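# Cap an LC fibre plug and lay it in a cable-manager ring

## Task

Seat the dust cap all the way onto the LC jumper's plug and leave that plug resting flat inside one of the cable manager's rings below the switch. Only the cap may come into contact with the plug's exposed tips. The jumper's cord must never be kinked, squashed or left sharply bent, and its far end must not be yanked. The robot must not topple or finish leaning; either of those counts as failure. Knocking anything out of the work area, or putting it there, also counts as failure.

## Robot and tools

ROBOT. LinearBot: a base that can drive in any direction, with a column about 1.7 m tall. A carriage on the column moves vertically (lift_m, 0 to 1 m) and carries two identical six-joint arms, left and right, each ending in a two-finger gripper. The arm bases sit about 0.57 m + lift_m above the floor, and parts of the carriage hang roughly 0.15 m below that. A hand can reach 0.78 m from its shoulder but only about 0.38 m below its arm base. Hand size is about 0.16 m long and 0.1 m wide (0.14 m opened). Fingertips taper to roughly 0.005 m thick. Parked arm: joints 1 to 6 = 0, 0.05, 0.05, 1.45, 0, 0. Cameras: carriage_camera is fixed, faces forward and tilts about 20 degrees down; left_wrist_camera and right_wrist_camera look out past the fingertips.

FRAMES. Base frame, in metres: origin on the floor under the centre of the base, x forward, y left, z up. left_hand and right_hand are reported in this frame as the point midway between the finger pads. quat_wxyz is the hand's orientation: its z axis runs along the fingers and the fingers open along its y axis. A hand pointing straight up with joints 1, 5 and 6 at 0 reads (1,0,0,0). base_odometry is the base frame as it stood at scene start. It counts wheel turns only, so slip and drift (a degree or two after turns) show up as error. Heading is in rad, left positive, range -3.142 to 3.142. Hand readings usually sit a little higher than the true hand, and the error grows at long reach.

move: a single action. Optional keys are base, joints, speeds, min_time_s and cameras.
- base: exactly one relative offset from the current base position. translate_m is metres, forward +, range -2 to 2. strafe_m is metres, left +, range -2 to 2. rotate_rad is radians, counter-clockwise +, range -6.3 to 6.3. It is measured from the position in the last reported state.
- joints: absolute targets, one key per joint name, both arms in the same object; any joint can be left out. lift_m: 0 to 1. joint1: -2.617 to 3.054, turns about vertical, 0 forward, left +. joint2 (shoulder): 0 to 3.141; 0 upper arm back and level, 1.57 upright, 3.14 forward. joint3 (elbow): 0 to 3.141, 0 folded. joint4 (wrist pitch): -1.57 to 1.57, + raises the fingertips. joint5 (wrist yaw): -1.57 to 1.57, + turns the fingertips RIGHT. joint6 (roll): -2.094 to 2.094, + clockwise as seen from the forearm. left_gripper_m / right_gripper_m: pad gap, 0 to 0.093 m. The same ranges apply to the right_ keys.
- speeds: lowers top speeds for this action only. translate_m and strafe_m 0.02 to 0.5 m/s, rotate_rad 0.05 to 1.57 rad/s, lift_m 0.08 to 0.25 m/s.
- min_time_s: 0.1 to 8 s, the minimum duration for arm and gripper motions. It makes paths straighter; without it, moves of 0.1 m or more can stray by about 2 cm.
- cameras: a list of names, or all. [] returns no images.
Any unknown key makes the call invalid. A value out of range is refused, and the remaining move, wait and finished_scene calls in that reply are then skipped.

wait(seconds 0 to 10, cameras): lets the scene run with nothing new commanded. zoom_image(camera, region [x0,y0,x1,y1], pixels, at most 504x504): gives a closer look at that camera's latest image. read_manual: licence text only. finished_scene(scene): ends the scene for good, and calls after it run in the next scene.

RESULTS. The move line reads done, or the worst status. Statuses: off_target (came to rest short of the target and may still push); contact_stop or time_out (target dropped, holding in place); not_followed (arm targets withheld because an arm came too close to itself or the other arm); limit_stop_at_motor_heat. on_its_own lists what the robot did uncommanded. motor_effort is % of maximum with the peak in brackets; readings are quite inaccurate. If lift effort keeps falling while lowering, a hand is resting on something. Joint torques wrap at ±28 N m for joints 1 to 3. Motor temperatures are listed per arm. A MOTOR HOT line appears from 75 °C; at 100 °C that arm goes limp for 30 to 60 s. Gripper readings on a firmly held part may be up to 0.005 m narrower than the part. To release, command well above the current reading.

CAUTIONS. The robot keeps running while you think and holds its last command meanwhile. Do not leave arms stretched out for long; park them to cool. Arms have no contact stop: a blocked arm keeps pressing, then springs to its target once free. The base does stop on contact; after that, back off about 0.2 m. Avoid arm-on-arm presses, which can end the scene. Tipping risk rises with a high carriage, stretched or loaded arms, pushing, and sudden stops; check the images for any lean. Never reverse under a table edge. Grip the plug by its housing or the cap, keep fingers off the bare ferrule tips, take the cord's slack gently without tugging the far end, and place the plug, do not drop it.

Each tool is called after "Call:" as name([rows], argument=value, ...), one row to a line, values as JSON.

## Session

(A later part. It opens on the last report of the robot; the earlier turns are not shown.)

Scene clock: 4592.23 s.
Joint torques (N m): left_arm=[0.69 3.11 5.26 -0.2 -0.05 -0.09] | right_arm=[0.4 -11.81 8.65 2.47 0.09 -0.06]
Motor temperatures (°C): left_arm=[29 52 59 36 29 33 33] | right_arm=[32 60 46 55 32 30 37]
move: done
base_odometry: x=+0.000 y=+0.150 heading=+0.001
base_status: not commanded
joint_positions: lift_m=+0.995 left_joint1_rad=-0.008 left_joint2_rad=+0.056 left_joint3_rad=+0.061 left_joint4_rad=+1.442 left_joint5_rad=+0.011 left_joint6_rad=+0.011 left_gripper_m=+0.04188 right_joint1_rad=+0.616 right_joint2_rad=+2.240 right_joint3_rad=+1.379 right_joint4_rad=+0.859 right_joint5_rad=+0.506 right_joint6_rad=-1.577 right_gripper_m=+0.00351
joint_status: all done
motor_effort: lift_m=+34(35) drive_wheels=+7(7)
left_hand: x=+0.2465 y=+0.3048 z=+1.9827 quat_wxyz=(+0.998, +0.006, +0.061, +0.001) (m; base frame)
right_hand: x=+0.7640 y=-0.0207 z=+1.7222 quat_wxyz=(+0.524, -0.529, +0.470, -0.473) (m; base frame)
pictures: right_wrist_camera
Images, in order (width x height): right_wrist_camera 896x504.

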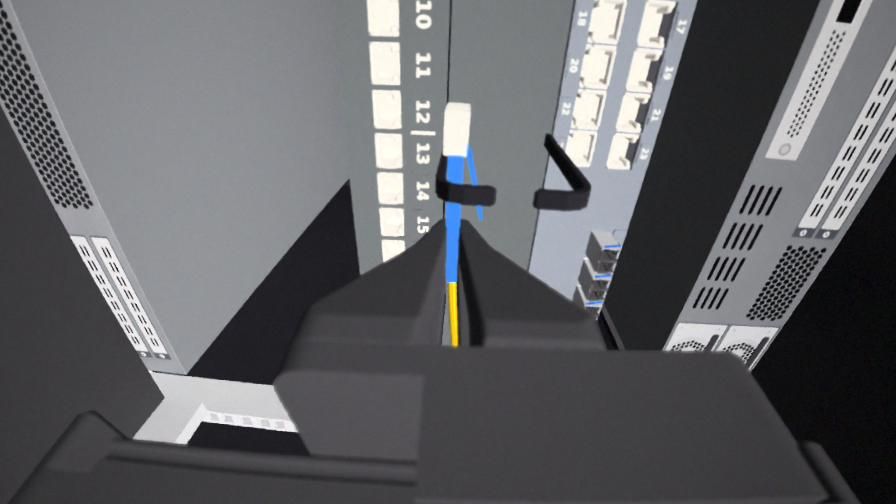

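Call:
move(joints={"lift_m": 0.9942}, speeds={"lift_m": 0.08}, cameras=["right_wrist_camera"])

Call:
zoom_image(camera="right_wrist_camera", region=[414, 90, 514, 230])

Scene clock: 4599.07 s.
Joint torques (N m): left_arm=[0.7 3.08 5.35 -0.2 -0.04 -0.09] | right_arm=[0.42 -11.84 8.65 2.45 0.09 -0.06]
Motor temperatures (°C): left_arm=[29 52 59 36 29 33 33] | right_arm=[32 60 46 56 32 30 37]
move: done
base_odometry: x=+0.000 y=+0.150 heading=+0.001
base_status: not commanded
joint_positions: lift_m=+0.994 left_joint1_rad=-0.008 left_joint2_rad=+0.056 left_joint3_rad=+0.061 left_joint4_rad=+1.443 left_joint5_rad=+0.011 left_joint6_rad=+0.011 left_gripper_m=+0.04188 right_joint1_rad=+0.616 right_joint2_rad=+2.241 right_joint3_rad=+1.379 right_joint4_rad=+0.860 right_joint5_rad=+0.506 right_joint6_rad=-1.577 right_gripper_m=+0.00351
joint_status: all done
motor_effort: lift_m=+33(34) drive_wheels=+1(6)
left_hand: x=+0.2466 y=+0.3048 z=+1.9818 quat_wxyz=(+0.998, +0.006, +0.061, +0.001) (m; base frame)
right_hand: x=+0.7641 y=-0.0207 z=+1.7215 quat_wxyz=(+0.524, -0.529, +0.470, -0.473) (m; base frame)
pictures: right_wrist_camera
Images, in order (width x height): right_wrist_camera 896x504.

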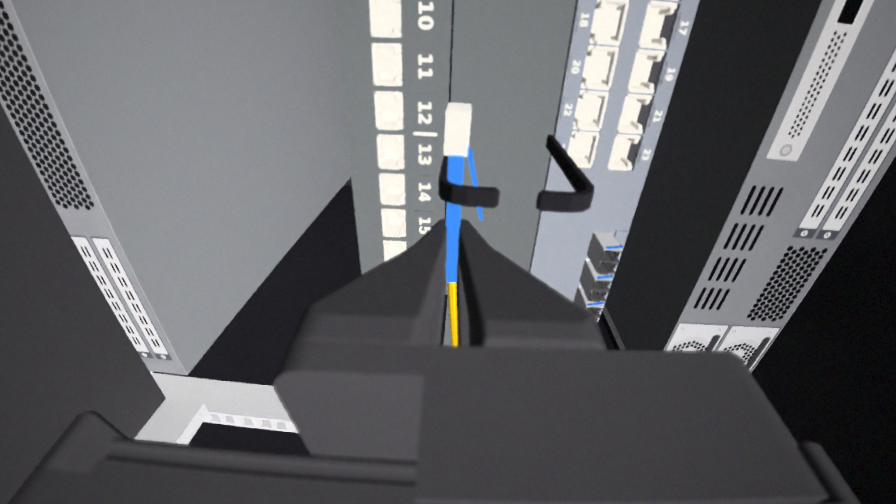

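Scaled by 3.600 from the camera's 896x504 image, which has a finer 1280x720 frame.

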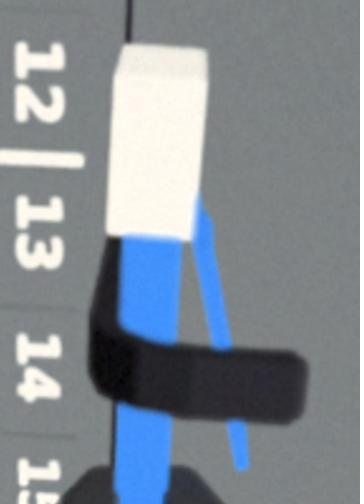

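Call:
move(joints={"lift_m": 0.9934}, speeds={"lift_m": 0.08}, cameras=["right_wrist_camera"])

Call:
zoom_image(camera="right_wrist_camera", region=[414, 90, 514, 230])

Scene clock: 4605.40 s.
Joint torques (N m): left_arm=[0.69 3.07 5.37 -0.22 -0.05 -0.09] | right_arm=[0.44 -11.86 8.65 2.42 0.09 -0.06]
Motor temperatures (°C): left_arm=[29 51 59 36 29 33 33] | right_arm=[32 61 46 56 32 30 37]
move: done
base_odometry: x=+0.000 y=+0.150 heading=+0.001
base_status: not commanded
joint_positions: lift_m=+0.994 left_joint1_rad=-0.008 left_joint2_rad=+0.056 left_joint3_rad=+0.060 left_joint4_rad=+1.443 left_joint5_rad=+0.011 left_joint6_rad=+0.011 left_gripper_m=+0.04188 right_joint1_rad=+0.616 right_joint2_rad=+2.241 right_joint3_rad=+1.379 right_joint4_rad=+0.862 right_joint5_rad=+0.506 right_joint6_rad=-1.577 right_gripper_m=+0.00351
joint_status: all done
motor_effort: lift_m=+33(34) drive_wheels=+5(9)
left_hand: x=+0.2467 y=+0.3048 z=+1.9808 quat_wxyz=(+0.998, +0.006, +0.062, +0.001) (m; base frame)
right_hand: x=+0.7641 y=-0.0208 z=+1.7213 quat_wxyz=(+0.525, -0.528, +0.470, -0.474) (m; base frame)
pictures: right_wrist_camera
Images, in order (width x height): right_wrist_camera 896x504.

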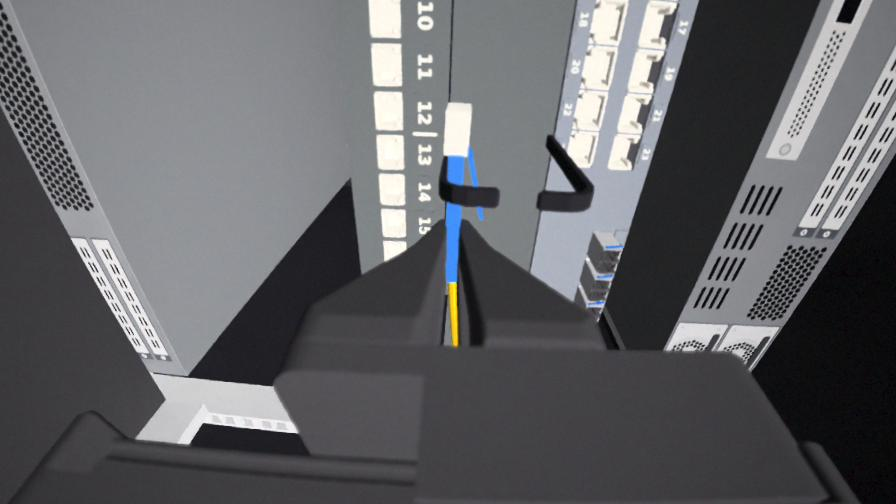

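Scaled by 3.600 from the camera's 896x504 image, which has a finer 1280x720 frame.

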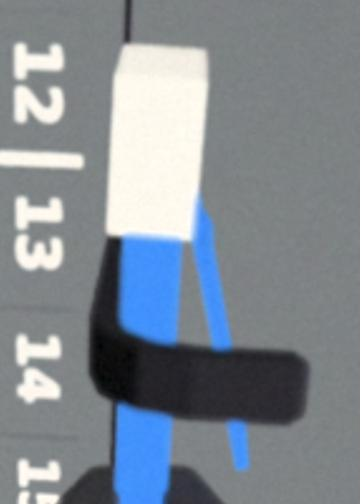

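Call:
move(joints={"right_gripper_m": 0.018}, min_time_s=1.5, cameras=["right_wrist_camera"])

Call:
zoom_image(camera="right_wrist_camera", region=[384, 60, 534, 260])

Scene clock: 4648.37 s.
Joint torques (N m): left_arm=[0.68 3.08 5.39 -0.22 -0.04 -0.09] | right_arm=[0.42 -11.84 8.64 2.42 0.1 -0.06]
Motor temperatures (°C): left_arm=[29 50 58 35 29 33 33] | right_arm=[32 62 46 55 32 30 36]
move: done
base_odometry: x=+0.000 y=+0.150 heading=+0.001
base_status: not commanded
joint_positions: lift_m=+0.994 left_joint1_rad=-0.008 left_joint2_rad=+0.056 left_joint3_rad=+0.060 left_joint4_rad=+1.443 left_joint5_rad=+0.011 left_joint6_rad=+0.011 left_gripper_m=+0.04188 right_joint1_rad=+0.616 right_joint2_rad=+2.241 right_joint3_rad=+1.379 right_joint4_rad=+0.862 right_joint5_rad=+0.506 right_joint6_rad=-1.577 right_gripper_m=+0.01788
joint_status: all done
motor_effort: lift_m=+33(33) drive_wheels=+5(8)
left_hand: x=+0.2467 y=+0.3048 z=+1.9808 quat_wxyz=(+0.998, +0.006, +0.062, +0.001) (m; base frame)
right_hand: x=+0.7641 y=-0.0208 z=+1.7213 quat_wxyz=(+0.525, -0.528, +0.470, -0.474) (m; base frame)
pictures: right_wrist_camera
Images, in order (width x height): right_wrist_camera 896x504.

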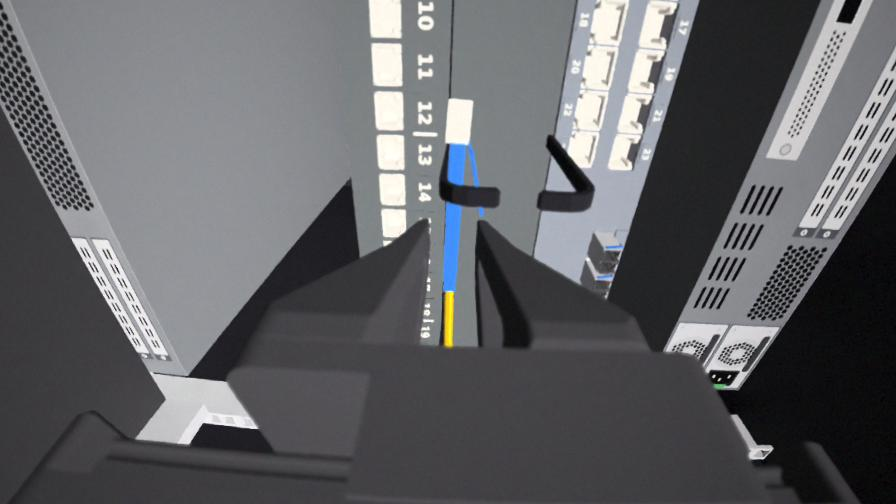

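Scaled by 2.520 from the camera's 896x504 image, which has a finer 1280x720 frame.

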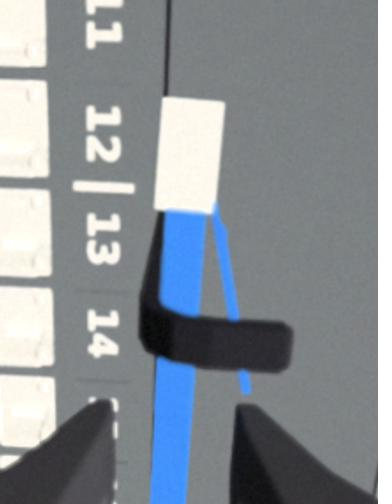

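Call:
move(joints={"right_joint1_rad": 0.599}, min_time_s=0.8, cameras=[])

Call:
move(base={"translate_m": -0.05}, speeds={"translate_m": 0.04}, cameras=["right_wrist_camera"])

Call:
zoom_image(camera="right_wrist_camera", region=[384, 60, 534, 260])

Scene clock: 4668.97 s.
Joint torques (N m): left_arm=[0.66 3.07 5.41 -0.21 -0.05 -0.08] | right_arm=[-0.62 -11.85 8.65 2.42 0.09 -0.07]
Motor temperatures (°C): left_arm=[29 49 57 34 29 33 33] | right_arm=[32 62 47 55 31 30 35]
move: done
base_odometry: x=+0.000 y=+0.150 heading=+0.001
base_status: not commanded
joint_positions: lift_m=+0.994 left_joint1_rad=-0.008 left_joint2_rad=+0.056 left_joint3_rad=+0.060 left_joint4_rad=+1.443 left_joint5_rad=+0.011 left_joint6_rad=+0.011 left_gripper_m=+0.04188 right_joint1_rad=+0.605 right_joint2_rad=+2.241 right_joint3_rad=+1.379 right_joint4_rad=+0.862 right_joint5_rad=+0.506 right_joint6_rad=-1.577 right_gripper_m=+0.01788
joint_status: all done
motor_effort: lift_m=+33(33) drive_wheels=+3(8)
left_hand: x=+0.2467 y=+0.3048 z=+1.9808 quat_wxyz=(+0.998, +0.006, +0.062, +0.001) (m; base frame)
right_hand: x=+0.7672 y=-0.0268 z=+1.7213 quat_wxyz=(+0.523, -0.525, +0.473, -0.477) (m; base frame)
pictures: none
No camera images: "cameras" was empty.

Scene clock: 4670.80 s.
Joint torques (N m): left_arm=[0.69 3.06 5.37 -0.28 -0.05 -0.09] | right_arm=[-0.39 -11.85 8.64 2.44 0.09 -0.06]
Motor temperatures (°C): left_arm=[29 49 57 34 29 33 33] | right_arm=[32 62 47 55 31 30 35]
move: done
base_odometry: x=-0.050 y=+0.150 heading=+0.001
base_status: done
joint_positions: lift_m=+0.994 left_joint1_rad=-0.008 left_joint2_rad=+0.056 left_joint3_rad=+0.060 left_joint4_rad=+1.448 left_joint5_rad=+0.011 left_joint6_rad=+0.011 left_gripper_m=+0.04188 right_joint1_rad=+0.603 right_joint2_rad=+2.241 right_joint3_rad=+1.379 right_joint4_rad=+0.861 right_joint5_rad=+0.506 right_joint6_rad=-1.577 right_gripper_m=+0.01788
joint_status: not commanded
motor_effort: lift_m=+33(33) drive_wheels=-2(11)
left_hand: x=+0.2456 y=+0.3049 z=+1.9810 quat_wxyz=(+0.998, +0.006, +0.059, +0.001) (m; base frame)
right_hand: x=+0.7677 y=-0.0279 z=+1.7210 quat_wxyz=(+0.522, -0.525, +0.474, -0.477) (m; base frame)
pictures: right_wrist_camera
Images, in order (width x height): right_wrist_camera 896x504.

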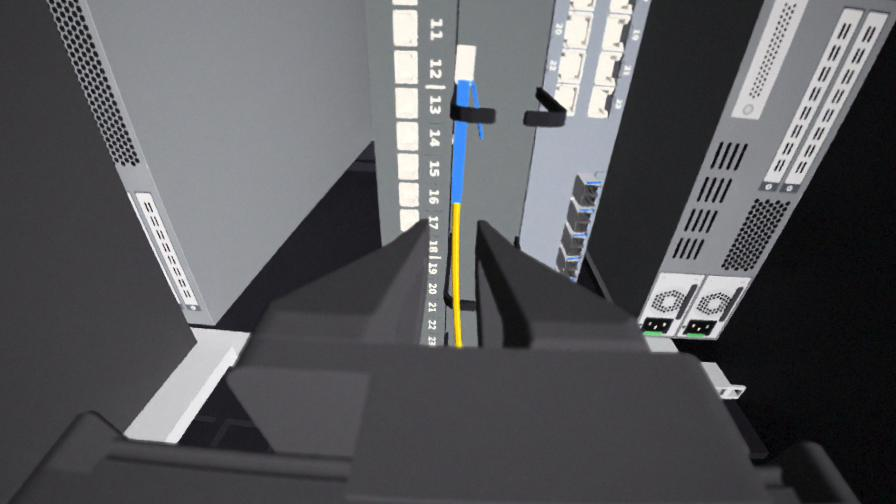

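Scaled by 2.520 from the camera's 896x504 image, which has a finer 1280x720 frame.

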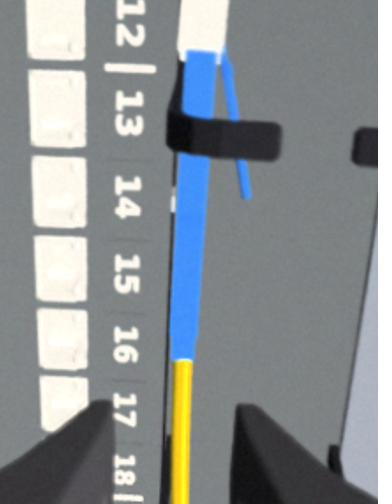

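Call:
move(base={"translate_m": -0.15}, speeds={"translate_m": 0.12}, cameras=["right_wrist_camera", "carriage_camera"])

Call:
zoom_image(camera="right_wrist_camera", region=[360, 0, 560, 300])

Call:
zoom_image(camera="carriage_camera", region=[340, 200, 620, 360])

Scene clock: 4683.93 s.
Joint torques (N m): left_arm=[0.7 3.08 5.41 -0.29 -0.04 -0.09] | right_arm=[-0.31 -11.86 8.64 2.44 0.09 -0.06]
Motor temperatures (°C): left_arm=[29 49 57 34 29 33 33] | right_arm=[32 62 47 56 31 30 35]
move: done
base_odometry: x=-0.200 y=+0.150 heading=+0.001
base_status: done
joint_positions: lift_m=+0.994 left_joint1_rad=-0.008 left_joint2_rad=+0.056 left_joint3_rad=+0.060 left_joint4_rad=+1.449 left_joint5_rad=+0.011 left_joint6_rad=+0.011 left_gripper_m=+0.04188 right_joint1_rad=+0.602 right_joint2_rad=+2.241 right_joint3_rad=+1.379 right_joint4_rad=+0.861 right_joint5_rad=+0.506 right_joint6_rad=-1.577 right_gripper_m=+0.01788
joint_status: not commanded
motor_effort: lift_m=+33(33) drive_wheels=+2(11)
left_hand: x=+0.2454 y=+0.3049 z=+1.9810 quat_wxyz=(+0.998, +0.006, +0.059, +0.001) (m; base frame)
right_hand: x=+0.7678 y=-0.0281 z=+1.7209 quat_wxyz=(+0.521, -0.525, +0.474, -0.477) (m; base frame)
pictures: carriage_camera, right_wrist_camera
Images, in order (width x height): carriage_camera 896x504, right_wrist_camera 896x504.

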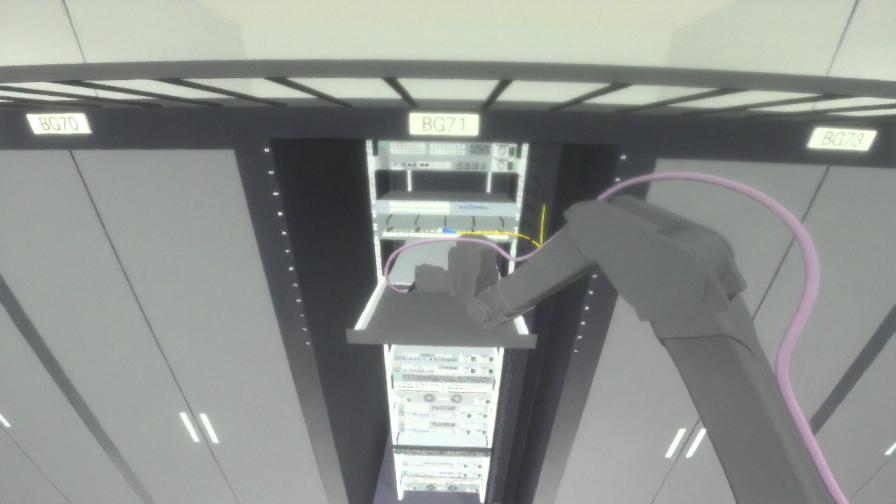

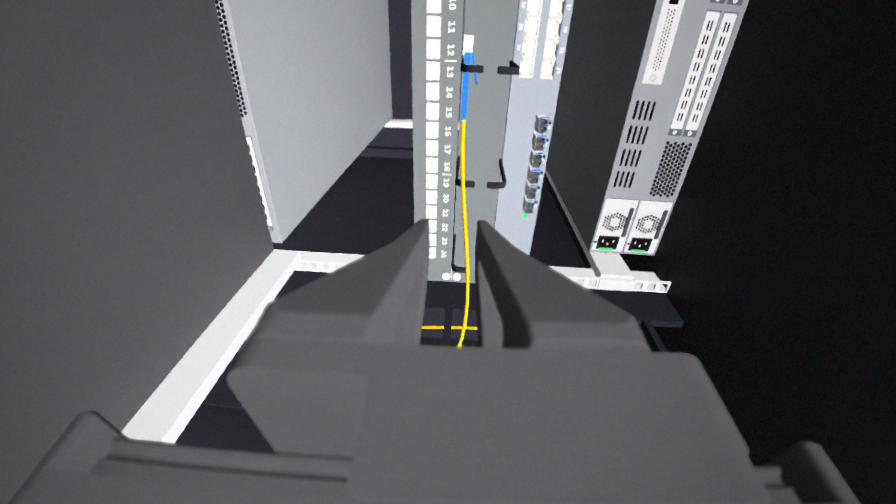

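Scaled by 1.680 from the camera's 896x504 image, which has a finer 1280x720 frame.

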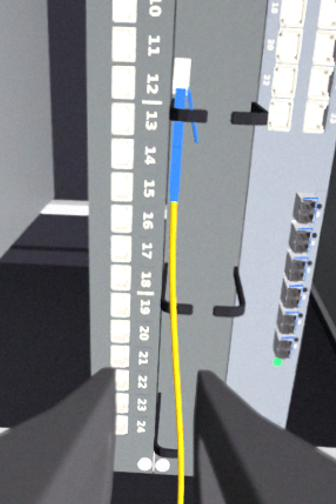

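Scaled by 1.800 from the camera's 896x504 image, which has a finer 1280x720 frame.

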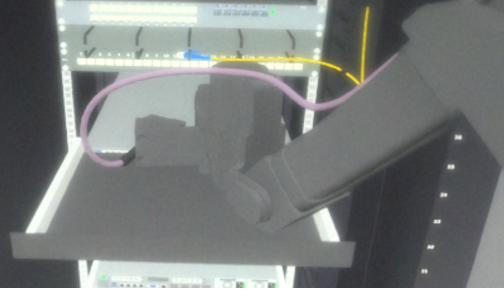

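Call:
zoom_image(camera="carriage_camera", region=[420, 205, 500, 255])

Call:
zoom_image(camera="right_wrist_camera", region=[430, 20, 530, 140])

Scaled by 6.300 from the camera's 896x504 image, which has a finer 1280x720 frame.

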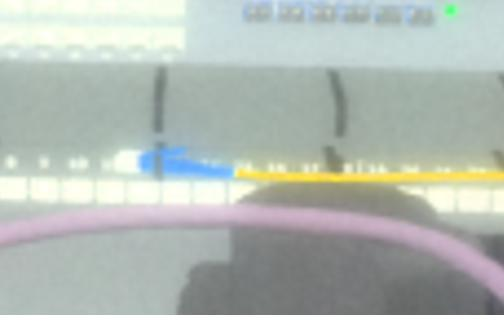

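Scaled by 4.200 from the camera's 896x504 image, which has a finer 1280x720 frame.

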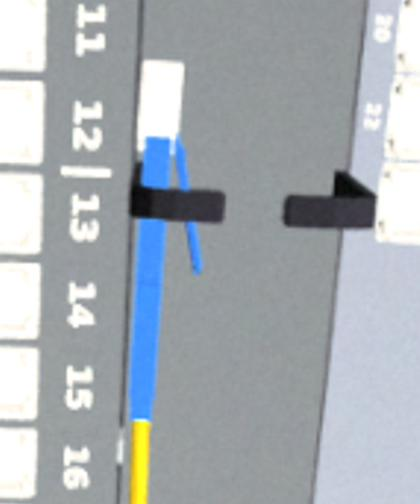

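Call:
move(base={"translate_m": -0.1}, joints={"right_joint1_rad": 0.0, "right_joint2_rad": 0.05, "right_joint3_rad": 0.05, "right_joint4_rad": 1.45, "right_joint5_rad": 0.0, "right_joint6_rad": 0.0}, speeds={"translate_m": 0.12}, min_time_s=3.0, cameras=["carriage_camera"])

Call:
zoom_image(camera="carriage_camera", region=[340, 130, 620, 290])

Call:
zoom_image(camera="carriage_camera", region=[400, 190, 560, 300])

Scene clock: 4748.73 s.
Joint torques (N m): left_arm=[0.7 3.07 5.38 -0.31 -0.03 -0.08] | right_arm=[-0.69 2.86 4.63 -0.12 -0.11 0.03]
Motor temperatures (°C): left_arm=[29 48 56 33 29 33 33] | right_arm=[32 62 48 55 31 30 34]
move: done
base_odometry: x=-0.300 y=+0.150 heading=+0.001
base_status: done
joint_positions: lift_m=+0.994 left_joint1_rad=-0.008 left_joint2_rad=+0.056 left_joint3_rad=+0.060 left_joint4_rad=+1.449 left_joint5_rad=+0.010 left_joint6_rad=+0.011 left_gripper_m=+0.04188 right_joint1_rad=+0.006 right_joint2_rad=+0.061 right_joint3_rad=+0.063 right_joint4_rad=+1.440 right_joint5_rad=+0.010 right_joint6_rad=-0.012 right_gripper_m=+0.01788
joint_status: all done
motor_effort: lift_m=+33(33) drive_wheels=+0(13)
left_hand: x=+0.2452 y=+0.3050 z=+1.9810 quat_wxyz=(+0.998, +0.006, +0.059, +0.001) (m; base frame)
right_hand: x=+0.2480 y=-0.3084 z=+1.9815 quat_wxyz=(+0.998, +0.004, +0.064, -0.003) (m; base frame)
pictures: carriage_camera
Images, in order (width x height): carriage_camera 896x504.

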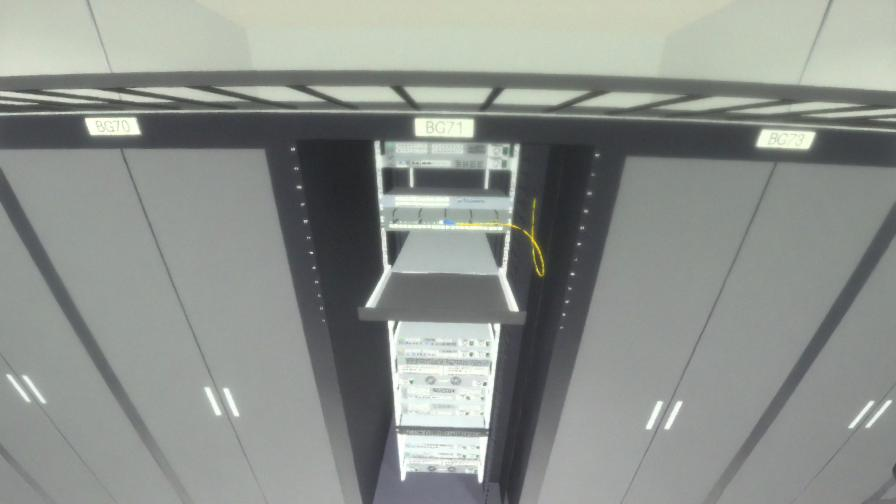

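Scaled by 1.800 from the camera's 896x504 image, which has a finer 1280x720 frame.

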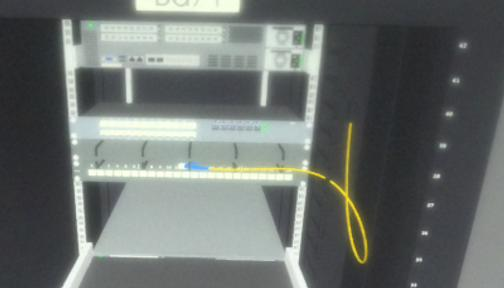

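Scaled by 3.150 from the camera's 896x504 image, which has a finer 1280x720 frame.

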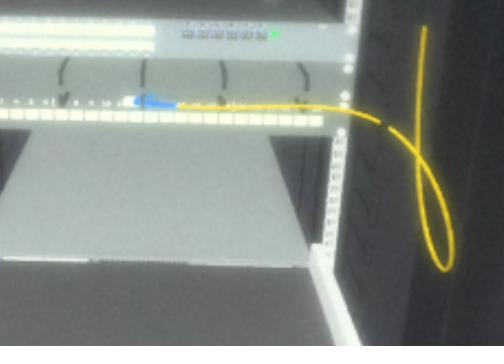

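Call:
finished_scene(scene=1)

The scene is finished: the task was done.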